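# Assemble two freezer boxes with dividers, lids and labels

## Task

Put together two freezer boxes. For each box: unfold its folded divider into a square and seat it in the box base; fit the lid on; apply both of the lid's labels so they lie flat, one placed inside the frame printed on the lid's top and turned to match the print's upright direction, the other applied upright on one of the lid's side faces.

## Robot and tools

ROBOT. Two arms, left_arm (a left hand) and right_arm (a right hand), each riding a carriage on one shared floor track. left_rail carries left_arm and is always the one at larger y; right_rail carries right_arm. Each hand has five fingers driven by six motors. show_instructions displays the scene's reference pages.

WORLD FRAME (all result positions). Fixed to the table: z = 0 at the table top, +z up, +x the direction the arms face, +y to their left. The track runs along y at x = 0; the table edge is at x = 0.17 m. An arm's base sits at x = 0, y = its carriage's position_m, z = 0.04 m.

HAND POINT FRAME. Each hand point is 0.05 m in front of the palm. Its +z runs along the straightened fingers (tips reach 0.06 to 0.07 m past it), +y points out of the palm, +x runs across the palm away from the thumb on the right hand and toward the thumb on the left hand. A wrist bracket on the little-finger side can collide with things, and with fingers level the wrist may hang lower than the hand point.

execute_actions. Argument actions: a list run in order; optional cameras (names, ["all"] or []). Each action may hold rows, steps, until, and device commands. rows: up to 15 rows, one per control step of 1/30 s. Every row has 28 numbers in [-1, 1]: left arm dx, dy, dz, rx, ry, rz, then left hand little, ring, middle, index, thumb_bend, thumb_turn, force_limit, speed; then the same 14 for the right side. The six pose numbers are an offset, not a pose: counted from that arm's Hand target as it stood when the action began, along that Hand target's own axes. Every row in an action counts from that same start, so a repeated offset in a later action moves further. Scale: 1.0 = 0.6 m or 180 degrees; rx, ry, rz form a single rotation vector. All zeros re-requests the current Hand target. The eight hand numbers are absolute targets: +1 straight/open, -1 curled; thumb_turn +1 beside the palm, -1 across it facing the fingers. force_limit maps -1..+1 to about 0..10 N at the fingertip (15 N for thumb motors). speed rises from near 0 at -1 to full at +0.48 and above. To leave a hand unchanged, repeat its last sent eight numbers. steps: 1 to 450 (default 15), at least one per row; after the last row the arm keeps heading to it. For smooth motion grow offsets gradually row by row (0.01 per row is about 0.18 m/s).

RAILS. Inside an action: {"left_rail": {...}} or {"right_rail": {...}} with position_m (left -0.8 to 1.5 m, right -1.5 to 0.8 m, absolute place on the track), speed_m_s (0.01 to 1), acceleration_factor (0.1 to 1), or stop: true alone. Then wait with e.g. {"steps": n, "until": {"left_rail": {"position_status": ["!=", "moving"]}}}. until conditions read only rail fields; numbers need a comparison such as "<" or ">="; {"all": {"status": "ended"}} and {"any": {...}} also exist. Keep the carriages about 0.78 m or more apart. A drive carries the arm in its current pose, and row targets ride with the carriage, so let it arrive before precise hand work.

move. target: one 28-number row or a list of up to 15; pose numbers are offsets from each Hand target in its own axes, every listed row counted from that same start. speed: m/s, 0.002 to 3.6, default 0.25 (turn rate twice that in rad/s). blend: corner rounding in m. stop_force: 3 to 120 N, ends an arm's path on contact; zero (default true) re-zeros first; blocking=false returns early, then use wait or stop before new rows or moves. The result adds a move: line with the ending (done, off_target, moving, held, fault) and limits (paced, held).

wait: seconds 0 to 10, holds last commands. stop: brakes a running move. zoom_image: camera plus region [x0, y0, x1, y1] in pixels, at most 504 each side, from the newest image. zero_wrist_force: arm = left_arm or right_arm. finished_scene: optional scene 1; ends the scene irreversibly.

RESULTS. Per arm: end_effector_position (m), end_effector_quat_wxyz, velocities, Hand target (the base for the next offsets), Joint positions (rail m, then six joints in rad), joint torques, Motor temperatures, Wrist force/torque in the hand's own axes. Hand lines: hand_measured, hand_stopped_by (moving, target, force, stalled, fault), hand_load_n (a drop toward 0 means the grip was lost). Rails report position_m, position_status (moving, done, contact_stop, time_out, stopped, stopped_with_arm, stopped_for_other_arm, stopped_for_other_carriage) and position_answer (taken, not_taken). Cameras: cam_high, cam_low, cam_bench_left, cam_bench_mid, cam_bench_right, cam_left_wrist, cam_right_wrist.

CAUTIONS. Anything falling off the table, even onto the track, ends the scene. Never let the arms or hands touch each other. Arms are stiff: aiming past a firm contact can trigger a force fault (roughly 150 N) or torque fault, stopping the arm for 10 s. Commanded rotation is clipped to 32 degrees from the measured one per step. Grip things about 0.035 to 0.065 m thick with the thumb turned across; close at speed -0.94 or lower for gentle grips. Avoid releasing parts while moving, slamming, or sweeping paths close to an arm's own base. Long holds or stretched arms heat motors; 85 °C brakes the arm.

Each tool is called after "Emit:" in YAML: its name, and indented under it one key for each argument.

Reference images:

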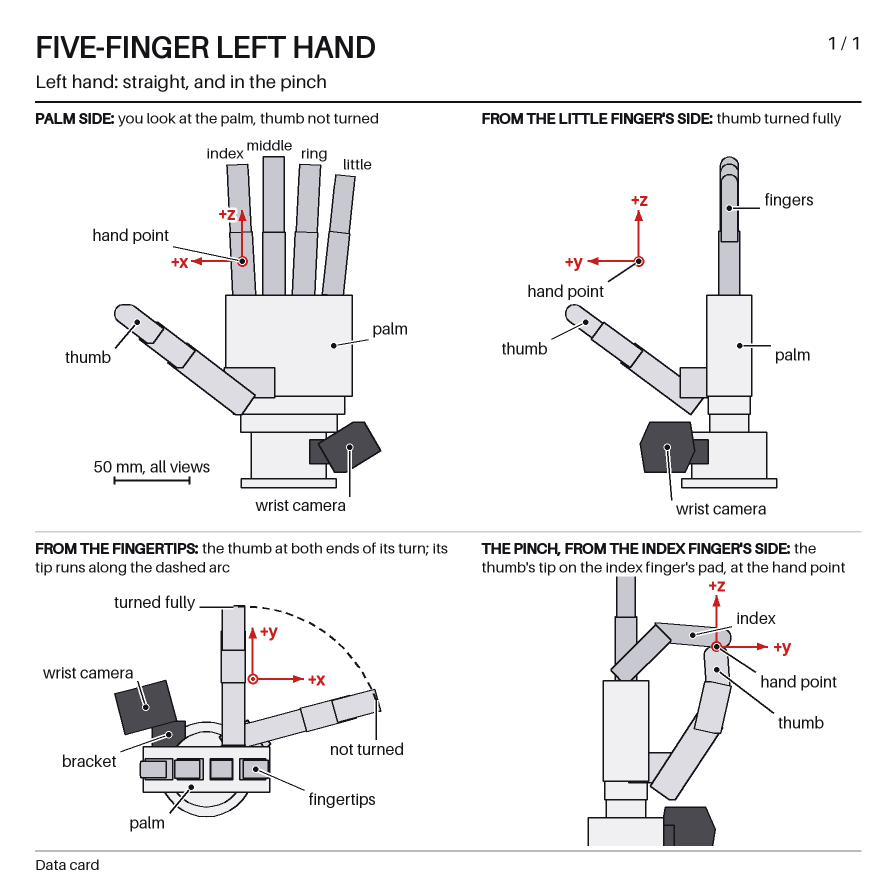

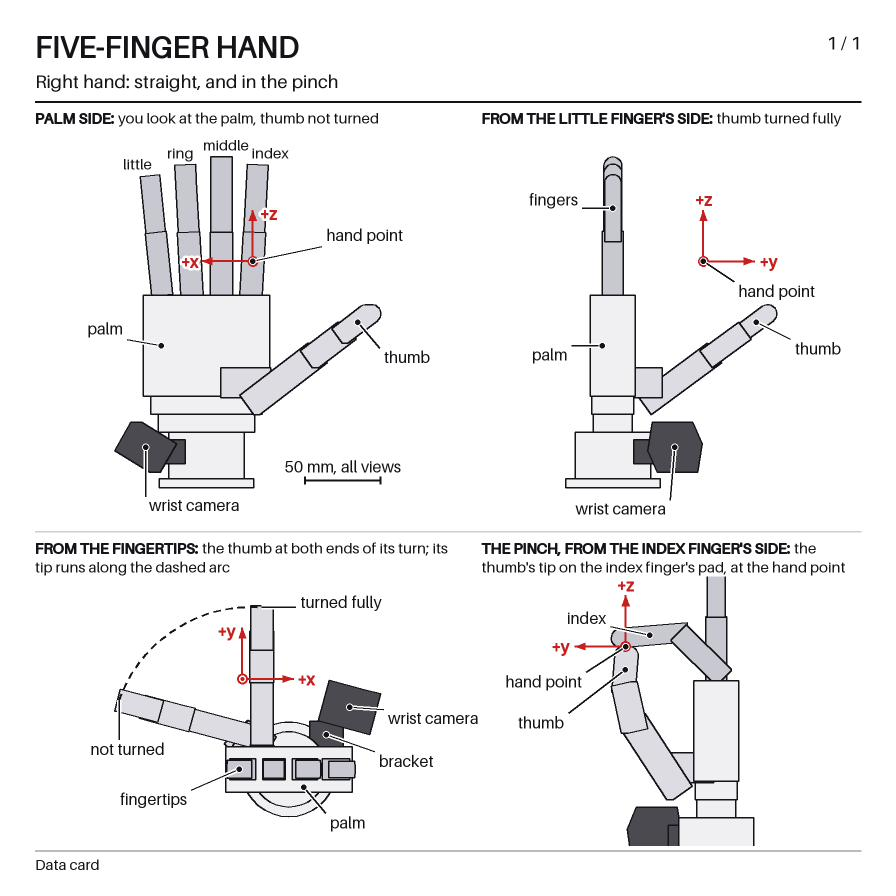

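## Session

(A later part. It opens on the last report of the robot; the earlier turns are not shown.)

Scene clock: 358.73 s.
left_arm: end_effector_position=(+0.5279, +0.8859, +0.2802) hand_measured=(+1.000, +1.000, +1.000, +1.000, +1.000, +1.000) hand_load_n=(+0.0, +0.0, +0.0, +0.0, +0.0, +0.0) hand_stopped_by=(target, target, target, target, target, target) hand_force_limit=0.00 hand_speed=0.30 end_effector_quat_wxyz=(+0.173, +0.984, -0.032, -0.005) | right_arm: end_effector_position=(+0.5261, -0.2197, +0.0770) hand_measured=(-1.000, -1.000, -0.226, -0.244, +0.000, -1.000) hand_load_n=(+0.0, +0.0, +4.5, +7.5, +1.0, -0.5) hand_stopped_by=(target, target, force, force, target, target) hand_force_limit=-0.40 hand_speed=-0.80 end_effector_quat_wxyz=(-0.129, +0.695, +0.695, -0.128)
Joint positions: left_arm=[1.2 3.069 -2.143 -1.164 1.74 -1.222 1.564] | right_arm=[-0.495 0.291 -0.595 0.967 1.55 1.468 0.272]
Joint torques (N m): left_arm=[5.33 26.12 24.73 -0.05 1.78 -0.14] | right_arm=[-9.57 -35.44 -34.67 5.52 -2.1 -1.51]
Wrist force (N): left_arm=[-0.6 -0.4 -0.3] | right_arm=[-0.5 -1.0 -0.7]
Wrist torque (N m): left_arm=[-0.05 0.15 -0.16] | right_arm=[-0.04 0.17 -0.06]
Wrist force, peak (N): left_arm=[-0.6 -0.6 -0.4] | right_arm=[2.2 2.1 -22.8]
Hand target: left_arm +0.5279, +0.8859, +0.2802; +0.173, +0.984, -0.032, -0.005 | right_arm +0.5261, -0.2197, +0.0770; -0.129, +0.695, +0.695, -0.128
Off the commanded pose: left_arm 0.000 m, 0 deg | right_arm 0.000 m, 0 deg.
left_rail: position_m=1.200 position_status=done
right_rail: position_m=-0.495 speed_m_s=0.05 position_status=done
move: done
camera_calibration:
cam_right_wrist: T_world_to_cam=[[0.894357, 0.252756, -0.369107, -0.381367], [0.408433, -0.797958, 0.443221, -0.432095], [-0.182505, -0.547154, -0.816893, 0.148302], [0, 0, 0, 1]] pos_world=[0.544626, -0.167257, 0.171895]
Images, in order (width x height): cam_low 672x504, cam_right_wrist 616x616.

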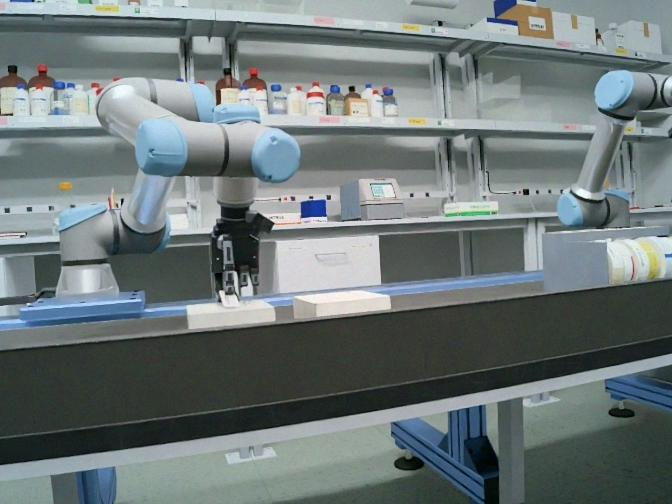

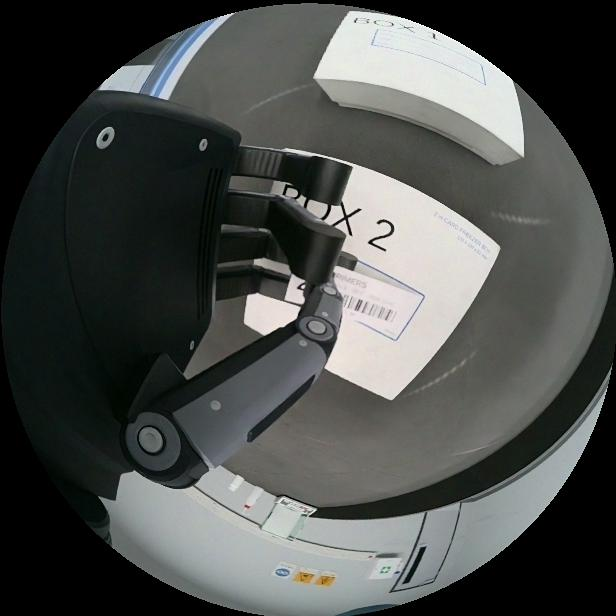

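Emit:
execute_actions:
  actions:
    - {"right_rail": {"position_m": -0.4993, "acceleration_factor": 0.2, "speed_m_s": 0.05}, "steps": 60, "until": {"right_rail": {"position_status": ["!=", "moving"]}}}

Emit:
move:
  target: [0,0,0,0,0,0,1,1,1,1,1,1,0,0.3,0,0.0043,0.0019,0.0167,0,0,-1,-1,-0.5,-0.5,0.0,-1,-0.4,-0.8]
  speed: 0.03
  cameras: ["cam_right_wrist", "cam_low"]

Emit:
zoom_image:
  camera: "cam_low"
  region: [210, 288, 246, 318]

Emit:
zoom_image:
  camera: "cam_right_wrist"
  region: [330, 230, 450, 350]

Scene clock: 361.80 s.
left_arm: end_effector_position=(+0.5279, +0.8859, +0.2802) hand_measured=(+1.000, +1.000, +1.000, +1.000, +1.000, +1.000) hand_load_n=(+0.0, +0.0, +0.0, +0.0, +0.0, +0.0) hand_stopped_by=(target, target, target, target, target, target) hand_force_limit=0.00 hand_speed=0.30 end_effector_quat_wxyz=(+0.173, +0.984, -0.032, -0.005) | right_arm: end_effector_position=(+0.5261, -0.2235, +0.0770) hand_measured=(-1.000, -1.000, -0.226, -0.244, +0.000, -1.000) hand_load_n=(+0.0, +0.0, +4.5, +7.5, +1.0, -0.5) hand_stopped_by=(target, target, force, force, target, target) hand_force_limit=-0.40 hand_speed=-0.80 end_effector_quat_wxyz=(-0.129, +0.695, +0.695, -0.128)
Joint positions: left_arm=[1.2 3.069 -2.143 -1.164 1.74 -1.222 1.564] | right_arm=[-0.499 0.291 -0.595 0.967 1.55 1.468 0.272]
Joint torques (N m): left_arm=[5.56 26.65 24.84 -0.36 1.98 -0.27] | right_arm=[-8.11 -36.43 -36.2 5.56 -1.5 -1.13]
Wrist force (N): left_arm=[-0.4 -0.3 -0.5] | right_arm=[-0.6 -1.0 -0.4]
Wrist torque (N m): left_arm=[-0.03 0.12 -0.15] | right_arm=[-0.05 0.18 -0.07]
Wrist force, peak (N): left_arm=[-0.8 -0.3 -0.5] | right_arm=[-0.8 -1.3 -0.7]
Hand target: left_arm +0.5279, +0.8859, +0.2802; +0.173, +0.984, -0.032, -0.005 | right_arm +0.5261, -0.2235, +0.0770; -0.129, +0.695, +0.695, -0.128
Off the commanded pose: left_arm 0.000 m, 0 deg | right_arm 0.000 m, 0 deg.
left_rail: position_m=1.200 position_status=done
right_rail: position_m=-0.499 speed_m_s=0.05 position_status=done

Scene clock: 363.03 s.
left_arm: end_effector_position=(+0.5279, +0.8859, +0.2802) hand_measured=(+1.000, +1.000, +1.000, +1.000, +1.000, +1.000) hand_load_n=(+0.0, +0.0, +0.0, +0.0, -0.5, +0.0) hand_stopped_by=(target, target, target, target, target, target) hand_force_limit=0.00 hand_speed=0.30 end_effector_quat_wxyz=(+0.173, +0.984, -0.032, -0.005) | right_arm: end_effector_position=(+0.5281, -0.2235, +0.0750) hand_measured=(-1.000, -1.000, -0.226, -0.244, +0.000, -1.000) hand_load_n=(+0.0, +0.0, +4.5, +7.5, +1.0, -0.5) hand_stopped_by=(target, target, force, force, target, target) hand_force_limit=-0.40 hand_speed=-0.80 end_effector_quat_wxyz=(-0.147, +0.692, +0.692, -0.147)
Joint positions: left_arm=[1.2 3.069 -2.143 -1.164 1.74 -1.222 1.564] | right_arm=[-0.499 0.284 -0.553 0.909 1.618 1.456 0.26]
Joint torques (N m): left_arm=[6.76 26.74 24.19 -0.13 1.88 -0.28] | right_arm=[-10.51 -36.51 -35.32 5.62 -2.29 -1.3]
Wrist force (N): left_arm=[-0.5 -0.3 -0.4] | right_arm=[-0.6 -1.3 -0.4]
Wrist torque (N m): left_arm=[-0.02 0.13 -0.16] | right_arm=[-0.08 0.16 -0.04]
Wrist force, peak (N): left_arm=[-0.6 -0.4 -0.6] | right_arm=[-0.8 -1.7 -0.6]
Hand target: left_arm +0.5279, +0.8859, +0.2802; +0.173, +0.984, -0.032, -0.005 | right_arm +0.5281, -0.2235, +0.0750; -0.147, +0.692, +0.692, -0.147
Off the commanded pose: left_arm 0.000 m, 0 deg | right_arm 0.000 m, 0 deg.
left_rail: position_m=1.200 position_status=done
right_rail: position_m=-0.499 speed_m_s=0.05 position_status=done
move: done
camera_calibration:
cam_right_wrist: T_world_to_cam=[[0.873764, 0.252752, -0.415516, -0.368572], [0.431118, -0.797961, 0.421184, -0.445429], [-0.22511, -0.547152, -0.806195, 0.166718], [0, 0, 0, 1]] pos_world=[0.551607, -0.171057, 0.168868]
Images, in order (width x height): cam_low 672x504, cam_right_wrist 616x616.

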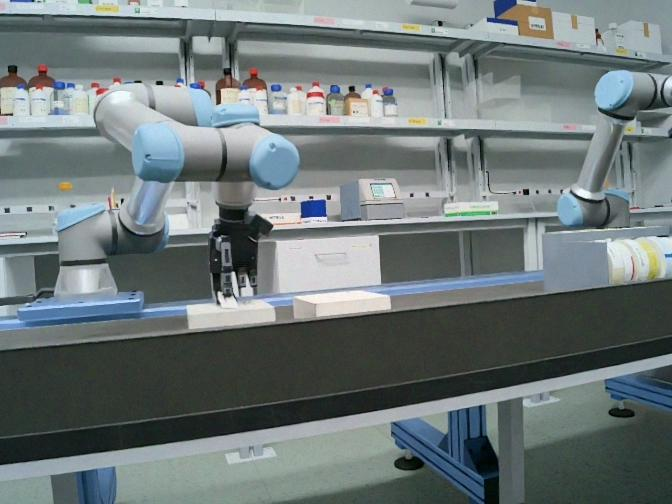

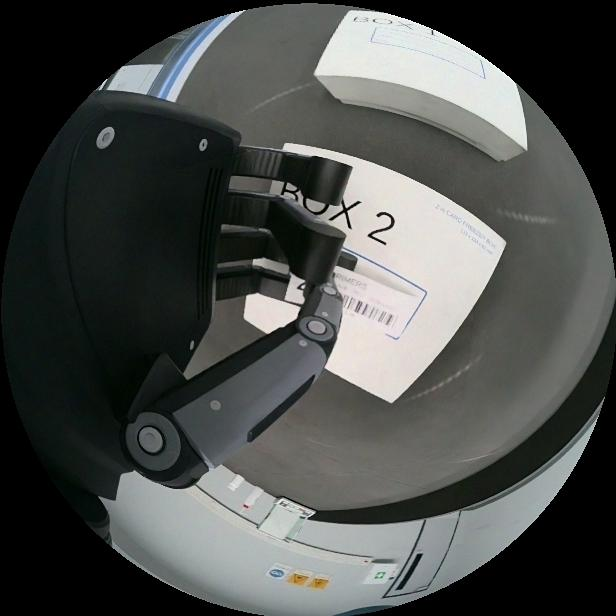

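Scaled by 14.000 from the camera's 672x504 image, which has a finer 960x720 frame.

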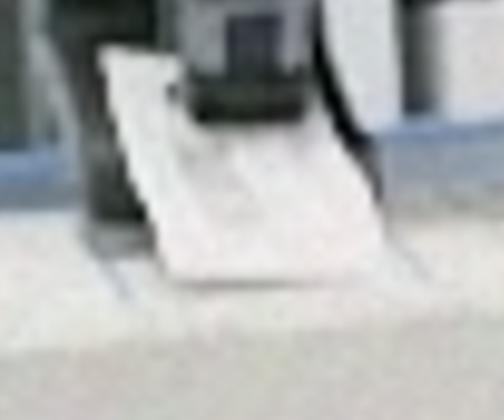

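Scaled by 4.200 from the camera's 616x616 image, which has a finer 880x880 frame.

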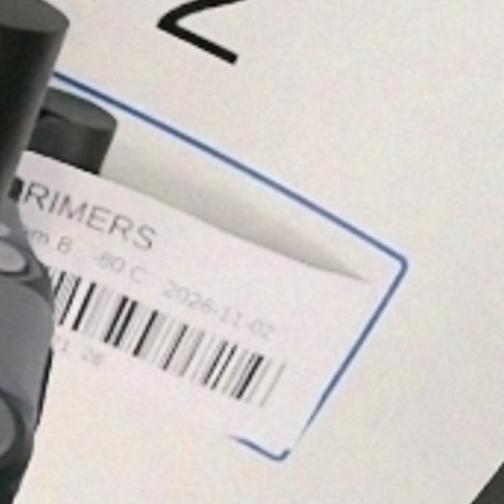

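Emit:
move:
  target: [0,0,0,0,0,0,1,1,1,1,1,1,0,0.3,0,0.0017,0.0038,0,0,0,-1,-1,-0.5,-0.5,0.0,-1,-0.4,-0.8]
  speed: 0.03
  stop_force: 5
  cameras: ["cam_right_wrist", "cam_low"]

Emit:
zoom_image:
  camera: "cam_low"
  region: [210, 288, 246, 318]

Emit:
zoom_image:
  camera: "cam_right_wrist"
  region: [280, 230, 440, 370]

Scene clock: 365.90 s.
left_arm: end_effector_position=(+0.5279, +0.8859, +0.2802) hand_measured=(+1.000, +1.000, +1.000, +1.000, +1.000, +1.000) hand_load_n=(+0.0, +0.0, +0.0, +0.0, +0.0, +0.0) hand_stopped_by=(target, target, target, target, target, target) hand_force_limit=0.00 hand_speed=0.30 end_effector_quat_wxyz=(+0.173, +0.984, -0.032, -0.005) | right_arm: end_effector_position=(+0.5282, -0.2235, +0.0738) hand_measured=(-1.000, -1.000, -0.226, -0.244, +0.000, -1.000) hand_load_n=(+0.0, +0.0, +2.5, +7.0, +1.0, +0.0) hand_stopped_by=(target, target, force, force, target, target) hand_force_limit=-0.40 hand_speed=-0.80 end_effector_quat_wxyz=(-0.147, +0.692, +0.692, -0.147)
Joint positions: left_arm=[1.2 3.069 -2.143 -1.164 1.74 -1.222 1.564] | right_arm=[-0.499 0.284 -0.551 0.909 1.616 1.456 0.26]
Joint torques (N m): left_arm=[5.48 27.01 25.82 -0.14 1.78 -0.31] | right_arm=[-10.16 -72.66 -35.15 3.15 -1.65 -1.19]
Wrist force (N): left_arm=[-0.6 -0.3 -0.5] | right_arm=[-0.4 -6.0 -6.4]
Wrist torque (N m): left_arm=[-0.02 0.15 -0.16] | right_arm=[-0.21 0.27 -0.14]
Wrist force, peak (N): left_arm=[-0.7 -0.3 -0.5] | right_arm=[-0.7 -6.9 -7.6]
Hand target: left_arm +0.5279, +0.8859, +0.2802; +0.173, +0.984, -0.032, -0.005 | right_arm +0.5282, -0.2235, +0.0738; -0.147, +0.692, +0.692, -0.147 (not the last commanded pose)
Off the commanded pose: left_arm 0.000 m, 0 deg | right_arm 0.001 m, 0 deg.
left_rail: position_m=1.200 position_status=done
right_rail: position_m=-0.499 speed_m_s=0.05 position_status=done
move: contact (right_arm)
camera_calibration:
cam_right_wrist: T_world_to_cam=[[0.873836, 0.252766, -0.415355, -0.369264], [0.431023, -0.798026, 0.421157, -0.444878], [-0.22501, -0.54705, -0.806292, 0.165671], [0, 0, 0, 1]] pos_world=[0.551707, -0.171057, 0.167567]
Images, in order (width x height): cam_low 672x504, cam_right_wrist 616x616.

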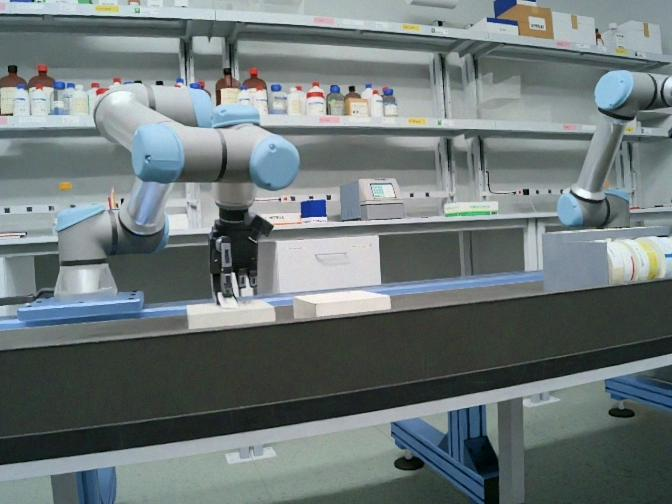

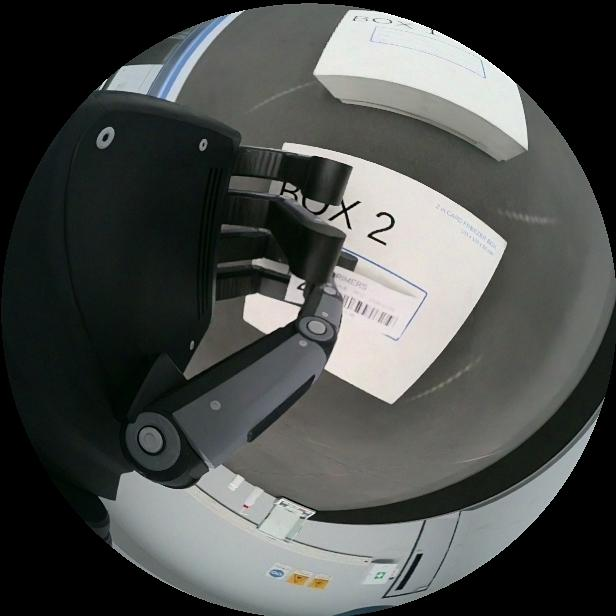

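Scaled by 14.000 from the camera's 672x504 image, which has a finer 960x720 frame.

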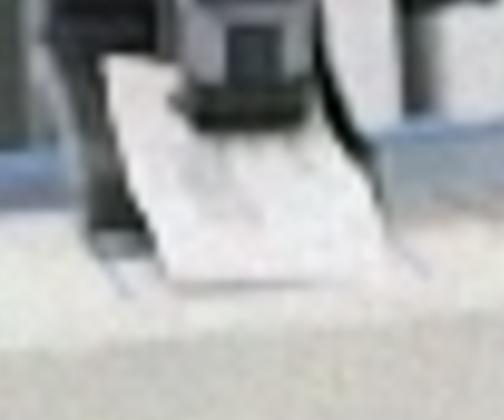

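Scaled by 3.150 from the camera's 616x616 image, which has a finer 880x880 frame.

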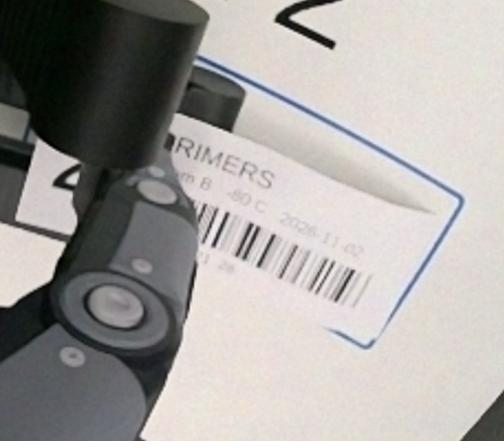

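Emit:
execute_actions:
  actions:
    - {"rows": [[0,0,0,0,0,0,1,1,1,1,1,1,0,0.3,0,0,0,0,0,0,-1,-1,-0.5,-0.5,0.8,-1,-0.4,-0.4]], "steps": 30}
  cameras: ["cam_right_wrist", "cam_low"]

Emit:
zoom_image:
  camera: "cam_low"
  region: [200, 270, 250, 320]

Emit:
zoom_image:
  camera: "cam_right_wrist"
  region: [280, 230, 440, 370]

Scene clock: 367.83 s.
left_arm: end_effector_position=(+0.5279, +0.8859, +0.2802) hand_measured=(+1.000, +1.000, +1.000, +1.000, +1.000, +1.000) hand_load_n=(+0.0, +0.0, +0.0, +0.0, +0.0, +0.0) hand_stopped_by=(target, target, target, target, target, target) hand_force_limit=0.00 hand_speed=0.30 end_effector_quat_wxyz=(+0.173, +0.984, -0.032, -0.005) | right_arm: end_effector_position=(+0.5282, -0.2235, +0.0738) hand_measured=(-1.000, -1.000, -0.226, -0.244, +0.800, -1.000) hand_load_n=(+0.0, +0.0, -0.5, +0.0, +0.0, +0.0) hand_stopped_by=(target, target, force, force, target, target) hand_force_limit=-0.40 hand_speed=-0.40 end_effector_quat_wxyz=(-0.147, +0.692, +0.692, -0.147)
Joint positions: left_arm=[1.2 3.069 -2.143 -1.164 1.74 -1.222 1.564] | right_arm=[-0.499 0.284 -0.552 0.909 1.616 1.456 0.26]
Joint torques (N m): left_arm=[5.07 26.74 24.26 -0.15 1.94 -0.14] | right_arm=[-9.74 -73.57 -33.12 3.17 -0.61 -1.19]
Wrist force (N): left_arm=[-0.4 -0.6 -0.4] | right_arm=[-0.6 -2.1 -1.1]
Wrist torque (N m): left_arm=[-0.07 0.12 -0.14] | right_arm=[-0.10 0.19 -0.08]
Wrist force, peak (N): left_arm=[-0.6 -0.7 -0.3] | right_arm=[-1.1 -7.6 -6.2]
Hand target: left_arm +0.5279, +0.8859, +0.2802; +0.173, +0.984, -0.032, -0.005 | right_arm +0.5282, -0.2235, +0.0738; -0.147, +0.692, +0.692, -0.147
Off the commanded pose: left_arm 0.000 m, 0 deg | right_arm 0.000 m, 0 deg.
left_rail: position_m=1.200 position_status=done
right_rail: position_m=-0.499 speed_m_s=0.05 position_status=done
camera_calibration:
cam_right_wrist: T_world_to_cam=[[0.873836, 0.252766, -0.415355, -0.369264], [0.431023, -0.798026, 0.421157, -0.444878], [-0.22501, -0.54705, -0.806292, 0.165671], [0, 0, 0, 1]] pos_world=[0.551707, -0.171057, 0.167567]
Images, in order (width x height): cam_low 672x504, cam_right_wrist 616x616.

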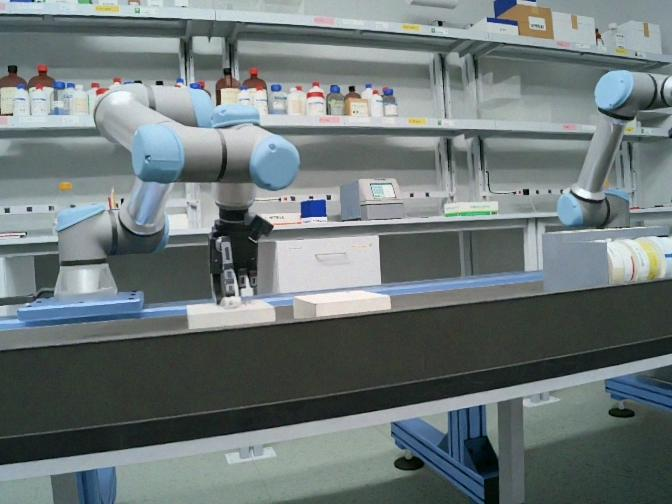

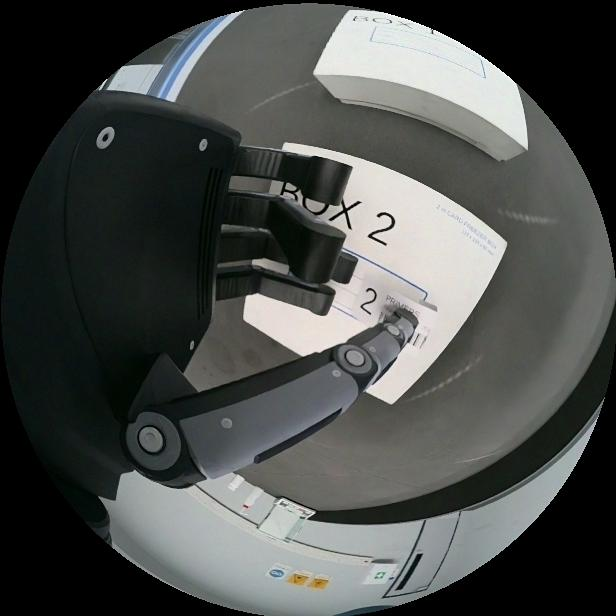

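Scaled by 10.080 from the camera's 672x504 image, which has a finer 960x720 frame.

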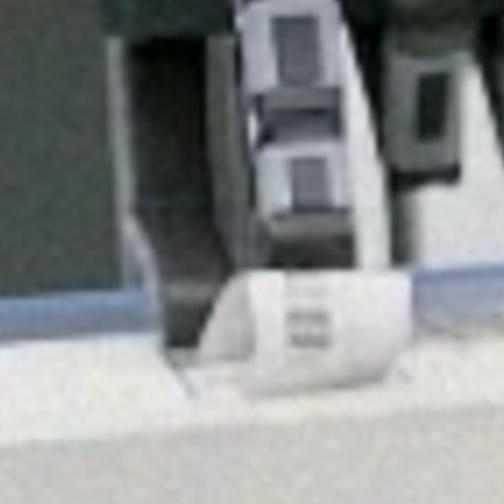

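Scaled by 3.150 from the camera's 616x616 image, which has a finer 880x880 frame.

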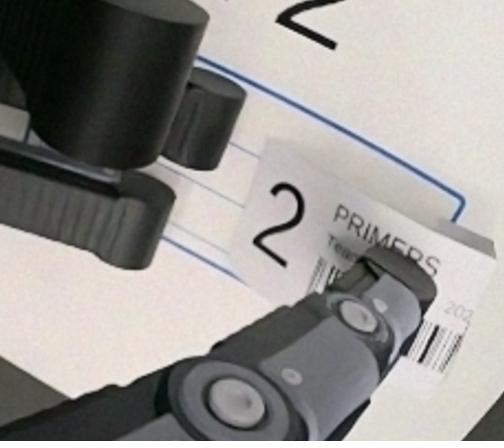

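Emit:
execute_actions:
  actions: []
  cameras: ["cam_right_wrist", "cam_low", "cam_bench_mid", "cam_high", "cam_bench_right", "cam_bench_left"]

Emit:
zoom_image:
  camera: "cam_right_wrist"
  region: [330, 250, 450, 370]

Emit:
zoom_image:
  camera: "cam_low"
  region: [210, 285, 246, 315]

Emit:
zoom_image:
  camera: "cam_bench_right"
  region: [590, 220, 672, 330]

Scene clock: 368.23 s.
left_arm: end_effector_position=(+0.5279, +0.8859, +0.2802) hand_measured=(+1.000, +1.000, +1.000, +1.000, +1.000, +1.000) hand_load_n=(+0.0, +0.0, +0.0, +0.0, +0.0, +0.0) hand_stopped_by=(target, target, target, target, target, target) hand_force_limit=0.00 hand_speed=0.30 end_effector_quat_wxyz=(+0.173, +0.984, -0.032, -0.005) | right_arm: end_effector_position=(+0.5282, -0.2235, +0.0738) hand_measured=(-1.000, -1.000, -0.226, -0.244, +0.800, -1.000) hand_load_n=(+0.0, +0.0, +0.0, +0.0, +0.0, +0.0) hand_stopped_by=(target, target, force, force, target, target) hand_force_limit=-0.40 hand_speed=-0.40 end_effector_quat_wxyz=(-0.147, +0.692, +0.692, -0.147)
Joint positions: left_arm=[1.2 3.069 -2.143 -1.164 1.74 -1.222 1.564] | right_arm=[-0.499 0.284 -0.552 0.909 1.616 1.456 0.26]
Joint velocities: within noise
Joint torques (N m): left_arm=[3.98 25.86 25.4 -0.41 1.98 -0.38] | right_arm=[-9.88 -73.85 -34.74 3.26 -0.3 -1.18]
Motor temperatures (°C): left_arm=[21 24 21 26 30 23] | right_arm=[22 22 25 27 31 26]
Wrist force (N): left_arm=[-0.6 -0.3 -0.4] | right_arm=[-0.3 -2.0 -0.9]
Wrist torque (N m): left_arm=[-0.03 0.15 -0.16] | right_arm=[-0.09 0.13 -0.05]
Wrist force, peak (N): left_arm=[-0.7 -0.4 -0.4] | right_arm=[-0.7 -2.4 -1.2]
Hand target: left_arm +0.5279, +0.8859, +0.2802; +0.173, +0.984, -0.032, -0.005 | right_arm +0.5282, -0.2235, +0.0738; -0.147, +0.692, +0.692, -0.147
Off the commanded pose: left_arm 0.000 m, 0 deg | right_arm 0.000 m, 0 deg.
left_rail: position_m=1.200 position_status=done
right_rail: position_m=-0.499 speed_m_s=0.05 position_status=done
camera_calibration:
cam_right_wrist: T_world_to_cam=[[0.873836, 0.252766, -0.415355, -0.369264], [0.431023, -0.798026, 0.421157, -0.444878], [-0.22501, -0.54705, -0.806292, 0.165671], [0, 0, 0, 1]] pos_world=[0.551707, -0.171057, 0.167567]
Images, in order (width x height): cam_high 672x504, cam_low 672x504, cam_bench_left 672x504, cam_bench_mid 672x504, cam_bench_right 672x504, cam_right_wrist 616x616.

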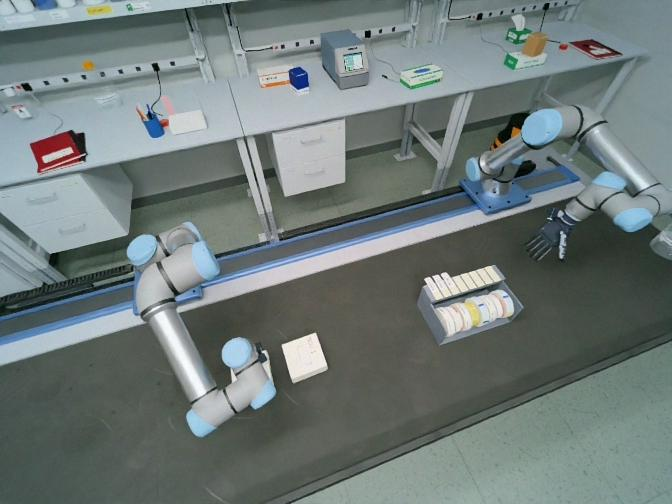

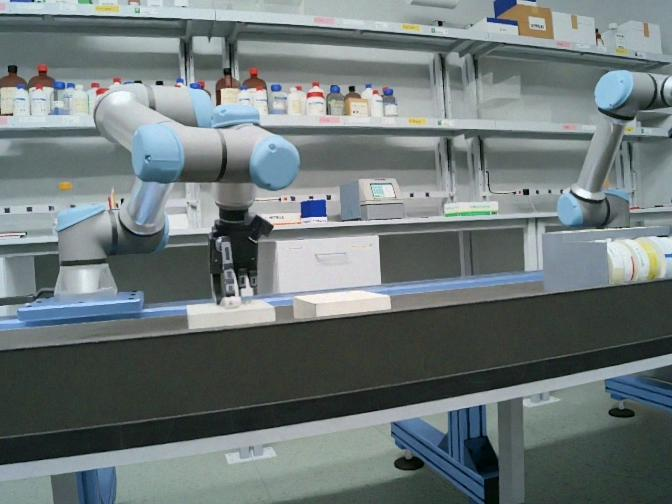

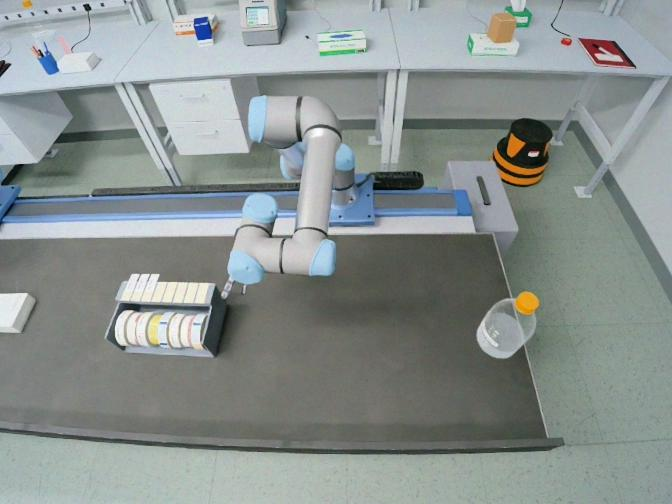

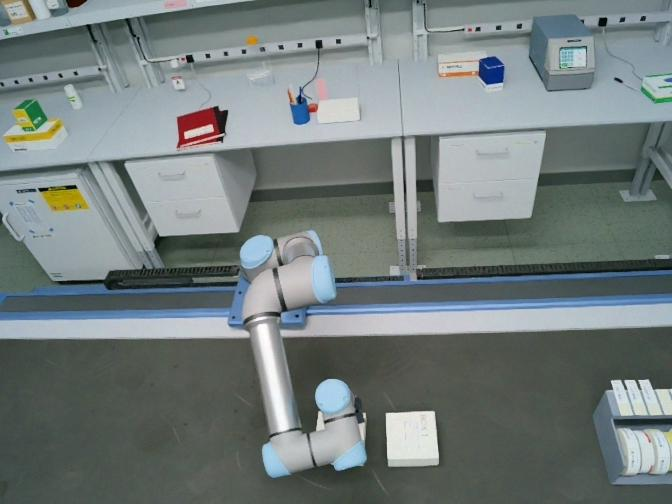

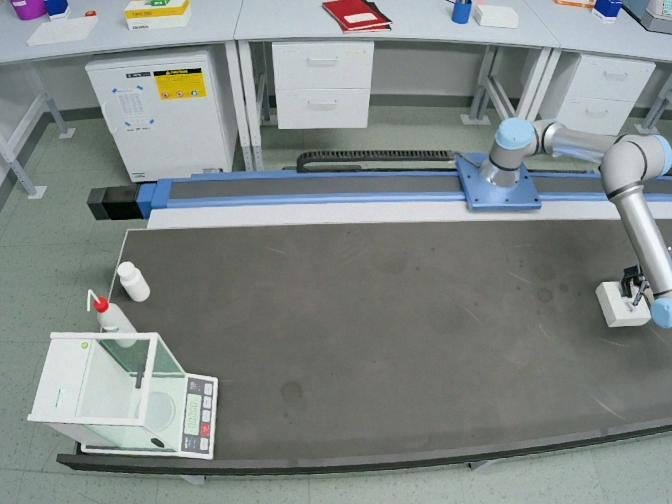

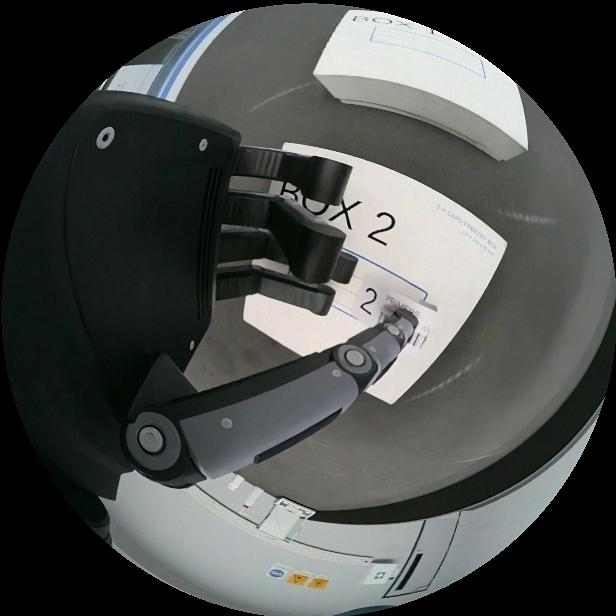

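Scaled by 4.200 from the camera's 616x616 image, which has a finer 880x880 frame.

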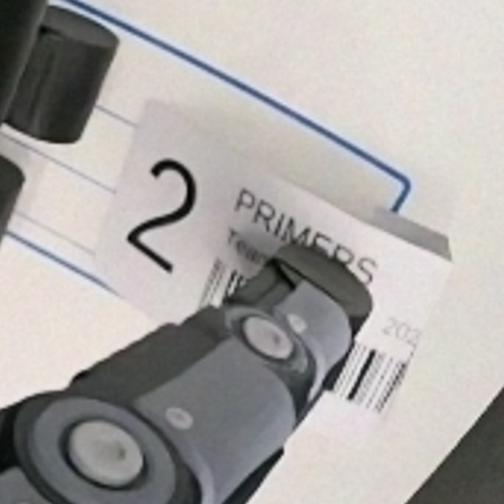

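Scaled by 14.000 from the camera's 672x504 image, which has a finer 960x720 frame.

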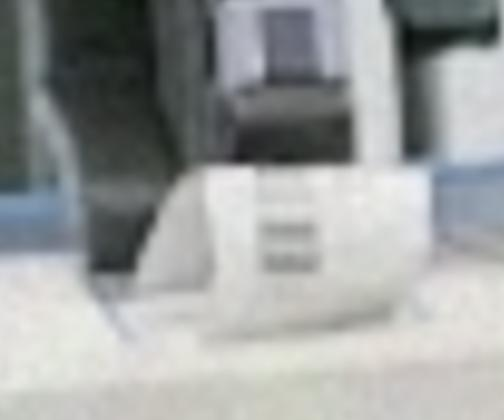

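Scaled by 4.582 from the camera's 672x504 image, which has a finer 960x720 frame.

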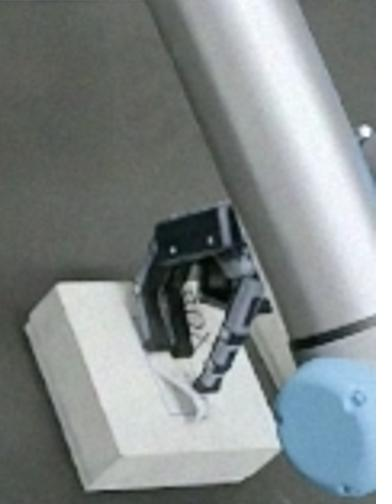

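Emit:
move:
  target: [0,0,0,0,0,0,1,1,1,1,1,1,0,0.3,0,-0.0699,0.0275,0,0,0,-1,-1,-0.5,-0.5,0.8,-1,-0.4,-0.4]
  speed: 0.05
  cameras: ["cam_right_wrist", "cam_low", "cam_bench_right"]

Emit:
zoom_image:
  camera: "cam_right_wrist"
  region: [300, 210, 460, 370]

Emit:
zoom_image:
  camera: "cam_low"
  region: [200, 275, 250, 325]

Emit:
zoom_image:
  camera: "cam_bench_right"
  region: [590, 240, 672, 330]

Scene clock: 370.57 s.
left_arm: end_effector_position=(+0.5279, +0.8859, +0.2802) hand_measured=(+1.000, +1.000, +1.000, +1.000, +1.000, +1.000) hand_load_n=(+0.0, -0.5, +0.0, +0.0, +0.0, +0.0) hand_stopped_by=(target, target, target, target, target, target) hand_force_limit=0.00 hand_speed=0.30 end_effector_quat_wxyz=(+0.173, +0.984, -0.032, -0.005) | right_arm: end_effector_position=(+0.4832, -0.2235, +0.0757) hand_measured=(-1.000, -1.000, -0.226, -0.244, +0.800, -1.000) hand_load_n=(+0.0, +0.0, +0.0, +0.0, +0.0, +0.0) hand_stopped_by=(target, target, force, force, target, target) hand_force_limit=-0.40 hand_speed=-0.40 end_effector_quat_wxyz=(-0.147, +0.692, +0.692, -0.147)
Joint positions: left_arm=[1.2 3.069 -2.143 -1.164 1.74 -1.222 1.564] | right_arm=[-0.499 0.305 -0.656 1.11 1.518 1.448 0.28]
Joint torques (N m): left_arm=[5.91 26.09 25.33 -0.08 1.93 -0.57] | right_arm=[12.19 -75.87 -1.08 1.06 -2.22 1.01]
Wrist force (N): left_arm=[-0.5 -0.3 -0.4] | right_arm=[-0.6 -1.4 -0.6]
Wrist torque (N m): left_arm=[-0.03 0.12 -0.16] | right_arm=[-0.09 0.16 -0.17]
Wrist force, peak (N): left_arm=[-0.6 -0.6 -0.6] | right_arm=[-0.7 -2.2 -1.2]
Hand target: left_arm +0.5279, +0.8859, +0.2802; +0.173, +0.984, -0.032, -0.005 | right_arm +0.4832, -0.2235, +0.0757; -0.147, +0.692, +0.692, -0.147
Off the commanded pose: left_arm 0.000 m, 0 deg | right_arm 0.000 m, 0 deg.
left_rail: position_m=1.200 position_status=done
right_rail: position_m=-0.499 speed_m_s=0.05 position_status=done
move: done
camera_calibration:
cam_right_wrist: T_world_to_cam=[[0.873836, 0.252766, -0.415355, -0.329111], [0.431023, -0.798026, 0.421157, -0.426325], [-0.22501, -0.54705, -0.806292, 0.157158], [0, 0, 0, 1]] pos_world=[0.506707, -0.171057, 0.169567]
Images, in order (width x height): cam_low 672x504, cam_bench_right 672x504, cam_right_wrist 616x616.

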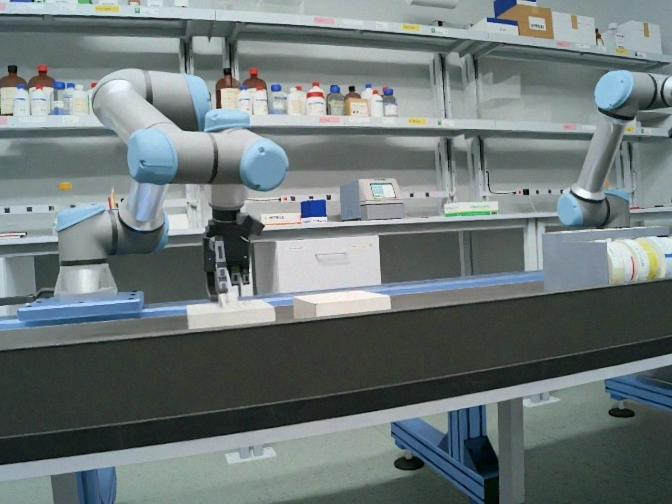

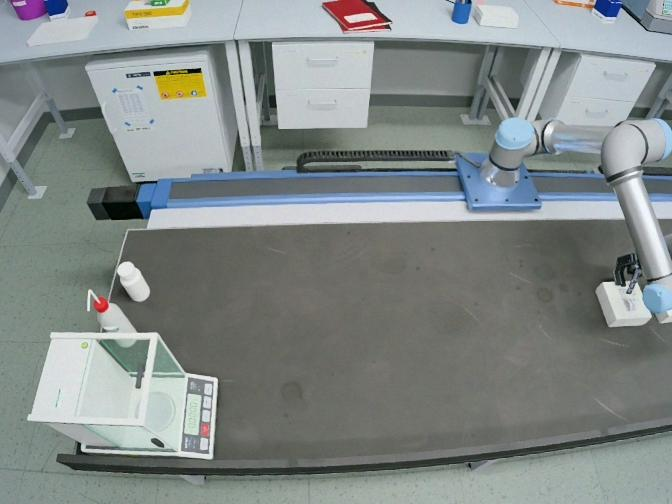

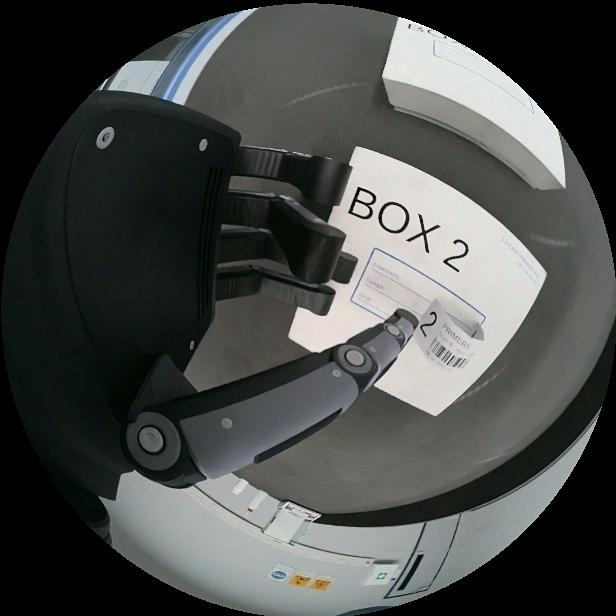

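Scaled by 3.150 from the camera's 616x616 image, which has a finer 880x880 frame.

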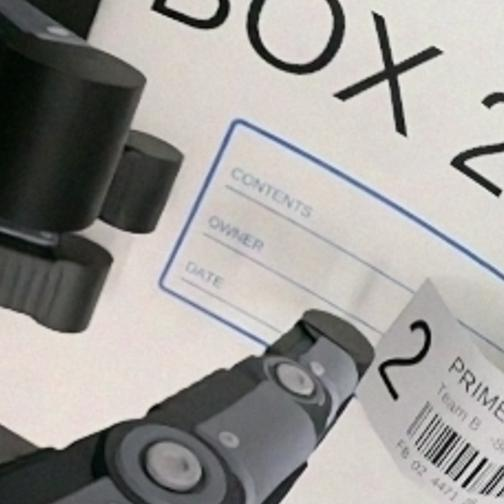

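Scaled by 10.080 from the camera's 672x504 image, which has a finer 960x720 frame.

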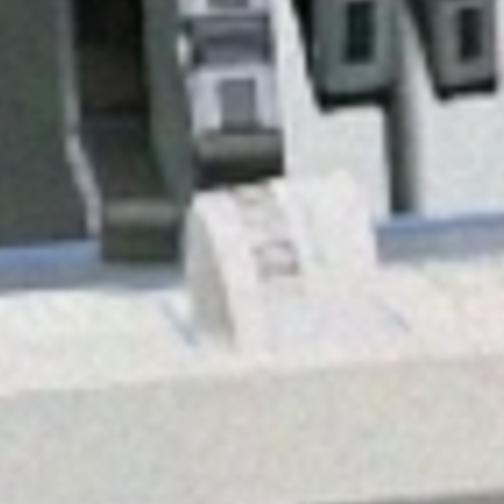

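Scaled by 5.600 from the camera's 672x504 image, which has a finer 960x720 frame.

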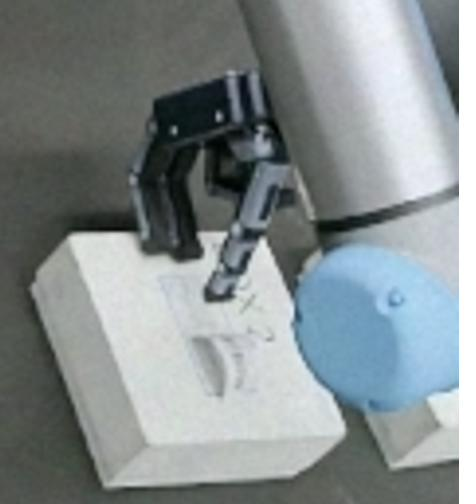

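Emit:
move:
  target: [0,0,0,0,0,0,1,1,1,1,1,1,0,0.3,0,-0.07,0.03,0,0,0,-1,-1,-0.5,-0.5,0.8,-1,-0.4,-0.4]
  speed: 0.08
  cameras: ["cam_right_wrist", "cam_low", "cam_bench_mid"]

Emit:
zoom_image:
  camera: "cam_right_wrist"
  region: [340, 180, 560, 380]

Emit:
zoom_image:
  camera: "cam_low"
  region: [200, 275, 250, 325]

Emit:
zoom_image:
  camera: "cam_bench_mid"
  region: [305, 400, 375, 470]

Scene clock: 372.50 s.
left_arm: end_effector_position=(+0.5279, +0.8859, +0.2802) hand_measured=(+1.000, +1.000, +1.000, +1.000, +1.000, +1.000) hand_load_n=(+0.0, +0.0, -0.5, +0.0, +0.0, +0.0) hand_stopped_by=(target, target, target, target, target, target) hand_force_limit=0.00 hand_speed=0.30 end_effector_quat_wxyz=(+0.173, +0.984, -0.032, -0.005) | right_arm: end_effector_position=(+0.4376, -0.2235, +0.0763) hand_measured=(-1.000, -1.000, -0.226, -0.244, +0.800, -1.000) hand_load_n=(+0.0, +0.0, +0.0, +0.0, +0.0, +0.0) hand_stopped_by=(target, target, force, force, target, target) hand_force_limit=-0.40 hand_speed=-0.40 end_effector_quat_wxyz=(-0.147, +0.692, +0.692, -0.147)
Joint positions: left_arm=[1.2 3.069 -2.143 -1.164 1.74 -1.222 1.564] | right_arm=[-0.499 0.33 -0.747 1.283 1.433 1.439 0.303]
Joint torques (N m): left_arm=[5.01 27.21 25.98 -0.27 1.97 -0.45] | right_arm=[13.21 -70.12 -2.72 0.73 -2.21 1.23]
Wrist force (N): left_arm=[-0.4 -0.5 -0.4] | right_arm=[-0.4 -1.3 -0.6]
Wrist torque (N m): left_arm=[-0.06 0.11 -0.14] | right_arm=[-0.10 0.11 -0.14]
Wrist force, peak (N): left_arm=[-0.5 -0.6 -0.4] | right_arm=[-0.2 -1.9 -0.3]
Hand target: left_arm +0.5279, +0.8859, +0.2802; +0.173, +0.984, -0.032, -0.005 | right_arm +0.4375, -0.2235, +0.0763; -0.147, +0.692, +0.692, -0.147
Off the commanded pose: left_arm 0.000 m, 0 deg | right_arm 0.000 m, 0 deg.
left_rail: position_m=1.200 position_status=done
right_rail: position_m=-0.499 speed_m_s=0.05 position_status=done
move: done
camera_calibration:
cam_right_wrist: T_world_to_cam=[[0.873836, 0.252766, -0.415355, -0.288927], [0.431023, -0.798026, 0.421157, -0.40688], [-0.22501, -0.54705, -0.806292, 0.147359], [0, 0, 0, 1]] pos_world=[0.461007, -0.171057, 0.170167]
Images, in order (width x height): cam_low 672x504, cam_bench_mid 672x504, cam_right_wrist 616x616.

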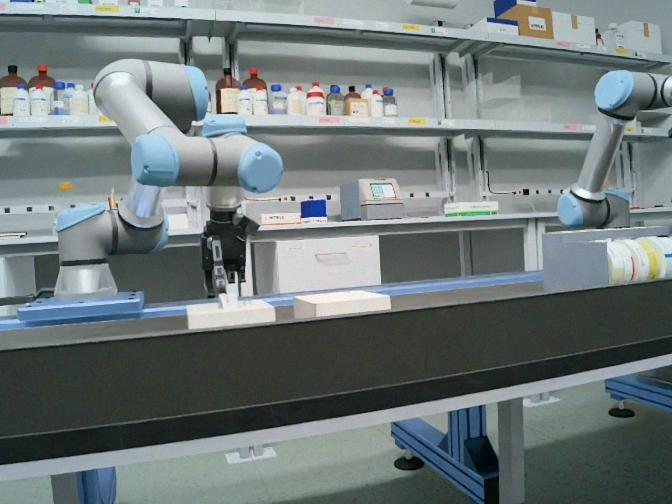

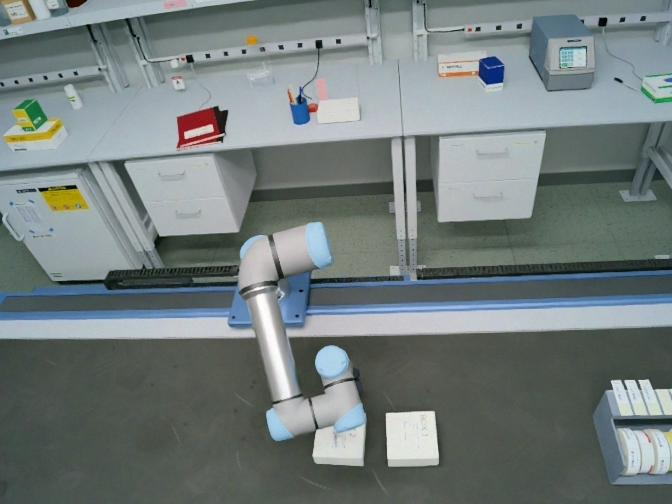

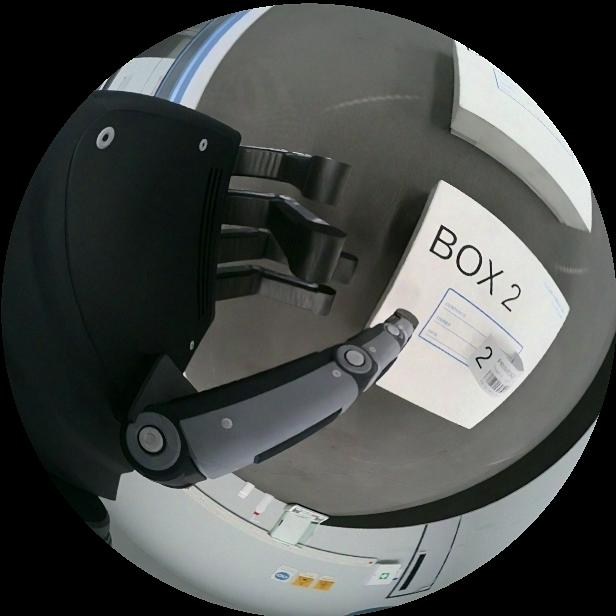

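Scaled by 2.291 from the camera's 616x616 image, which has a finer 880x880 frame.

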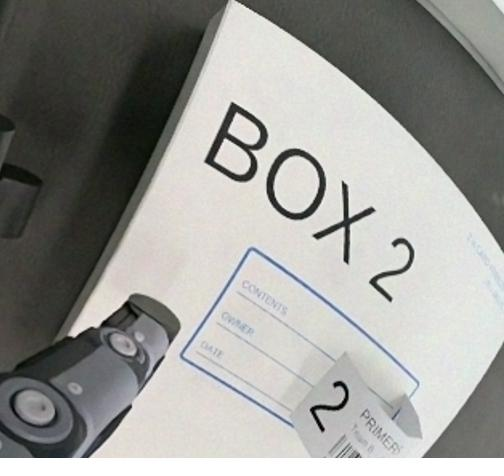

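Scaled by 10.080 from the camera's 672x504 image, which has a finer 960x720 frame.

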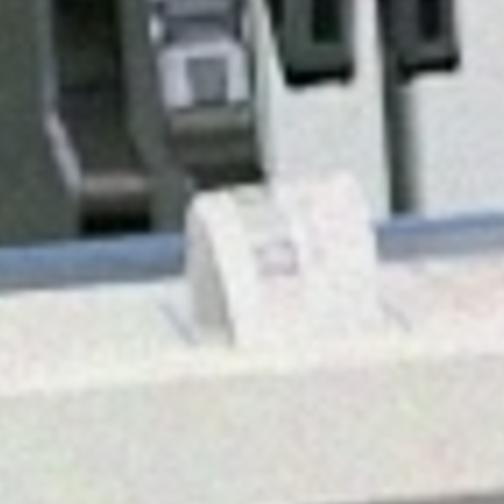

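Scaled by 7.200 from the camera's 672x504 image, which has a finer 960x720 frame.

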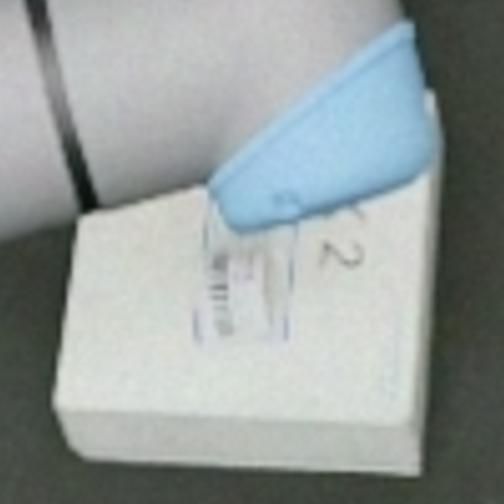

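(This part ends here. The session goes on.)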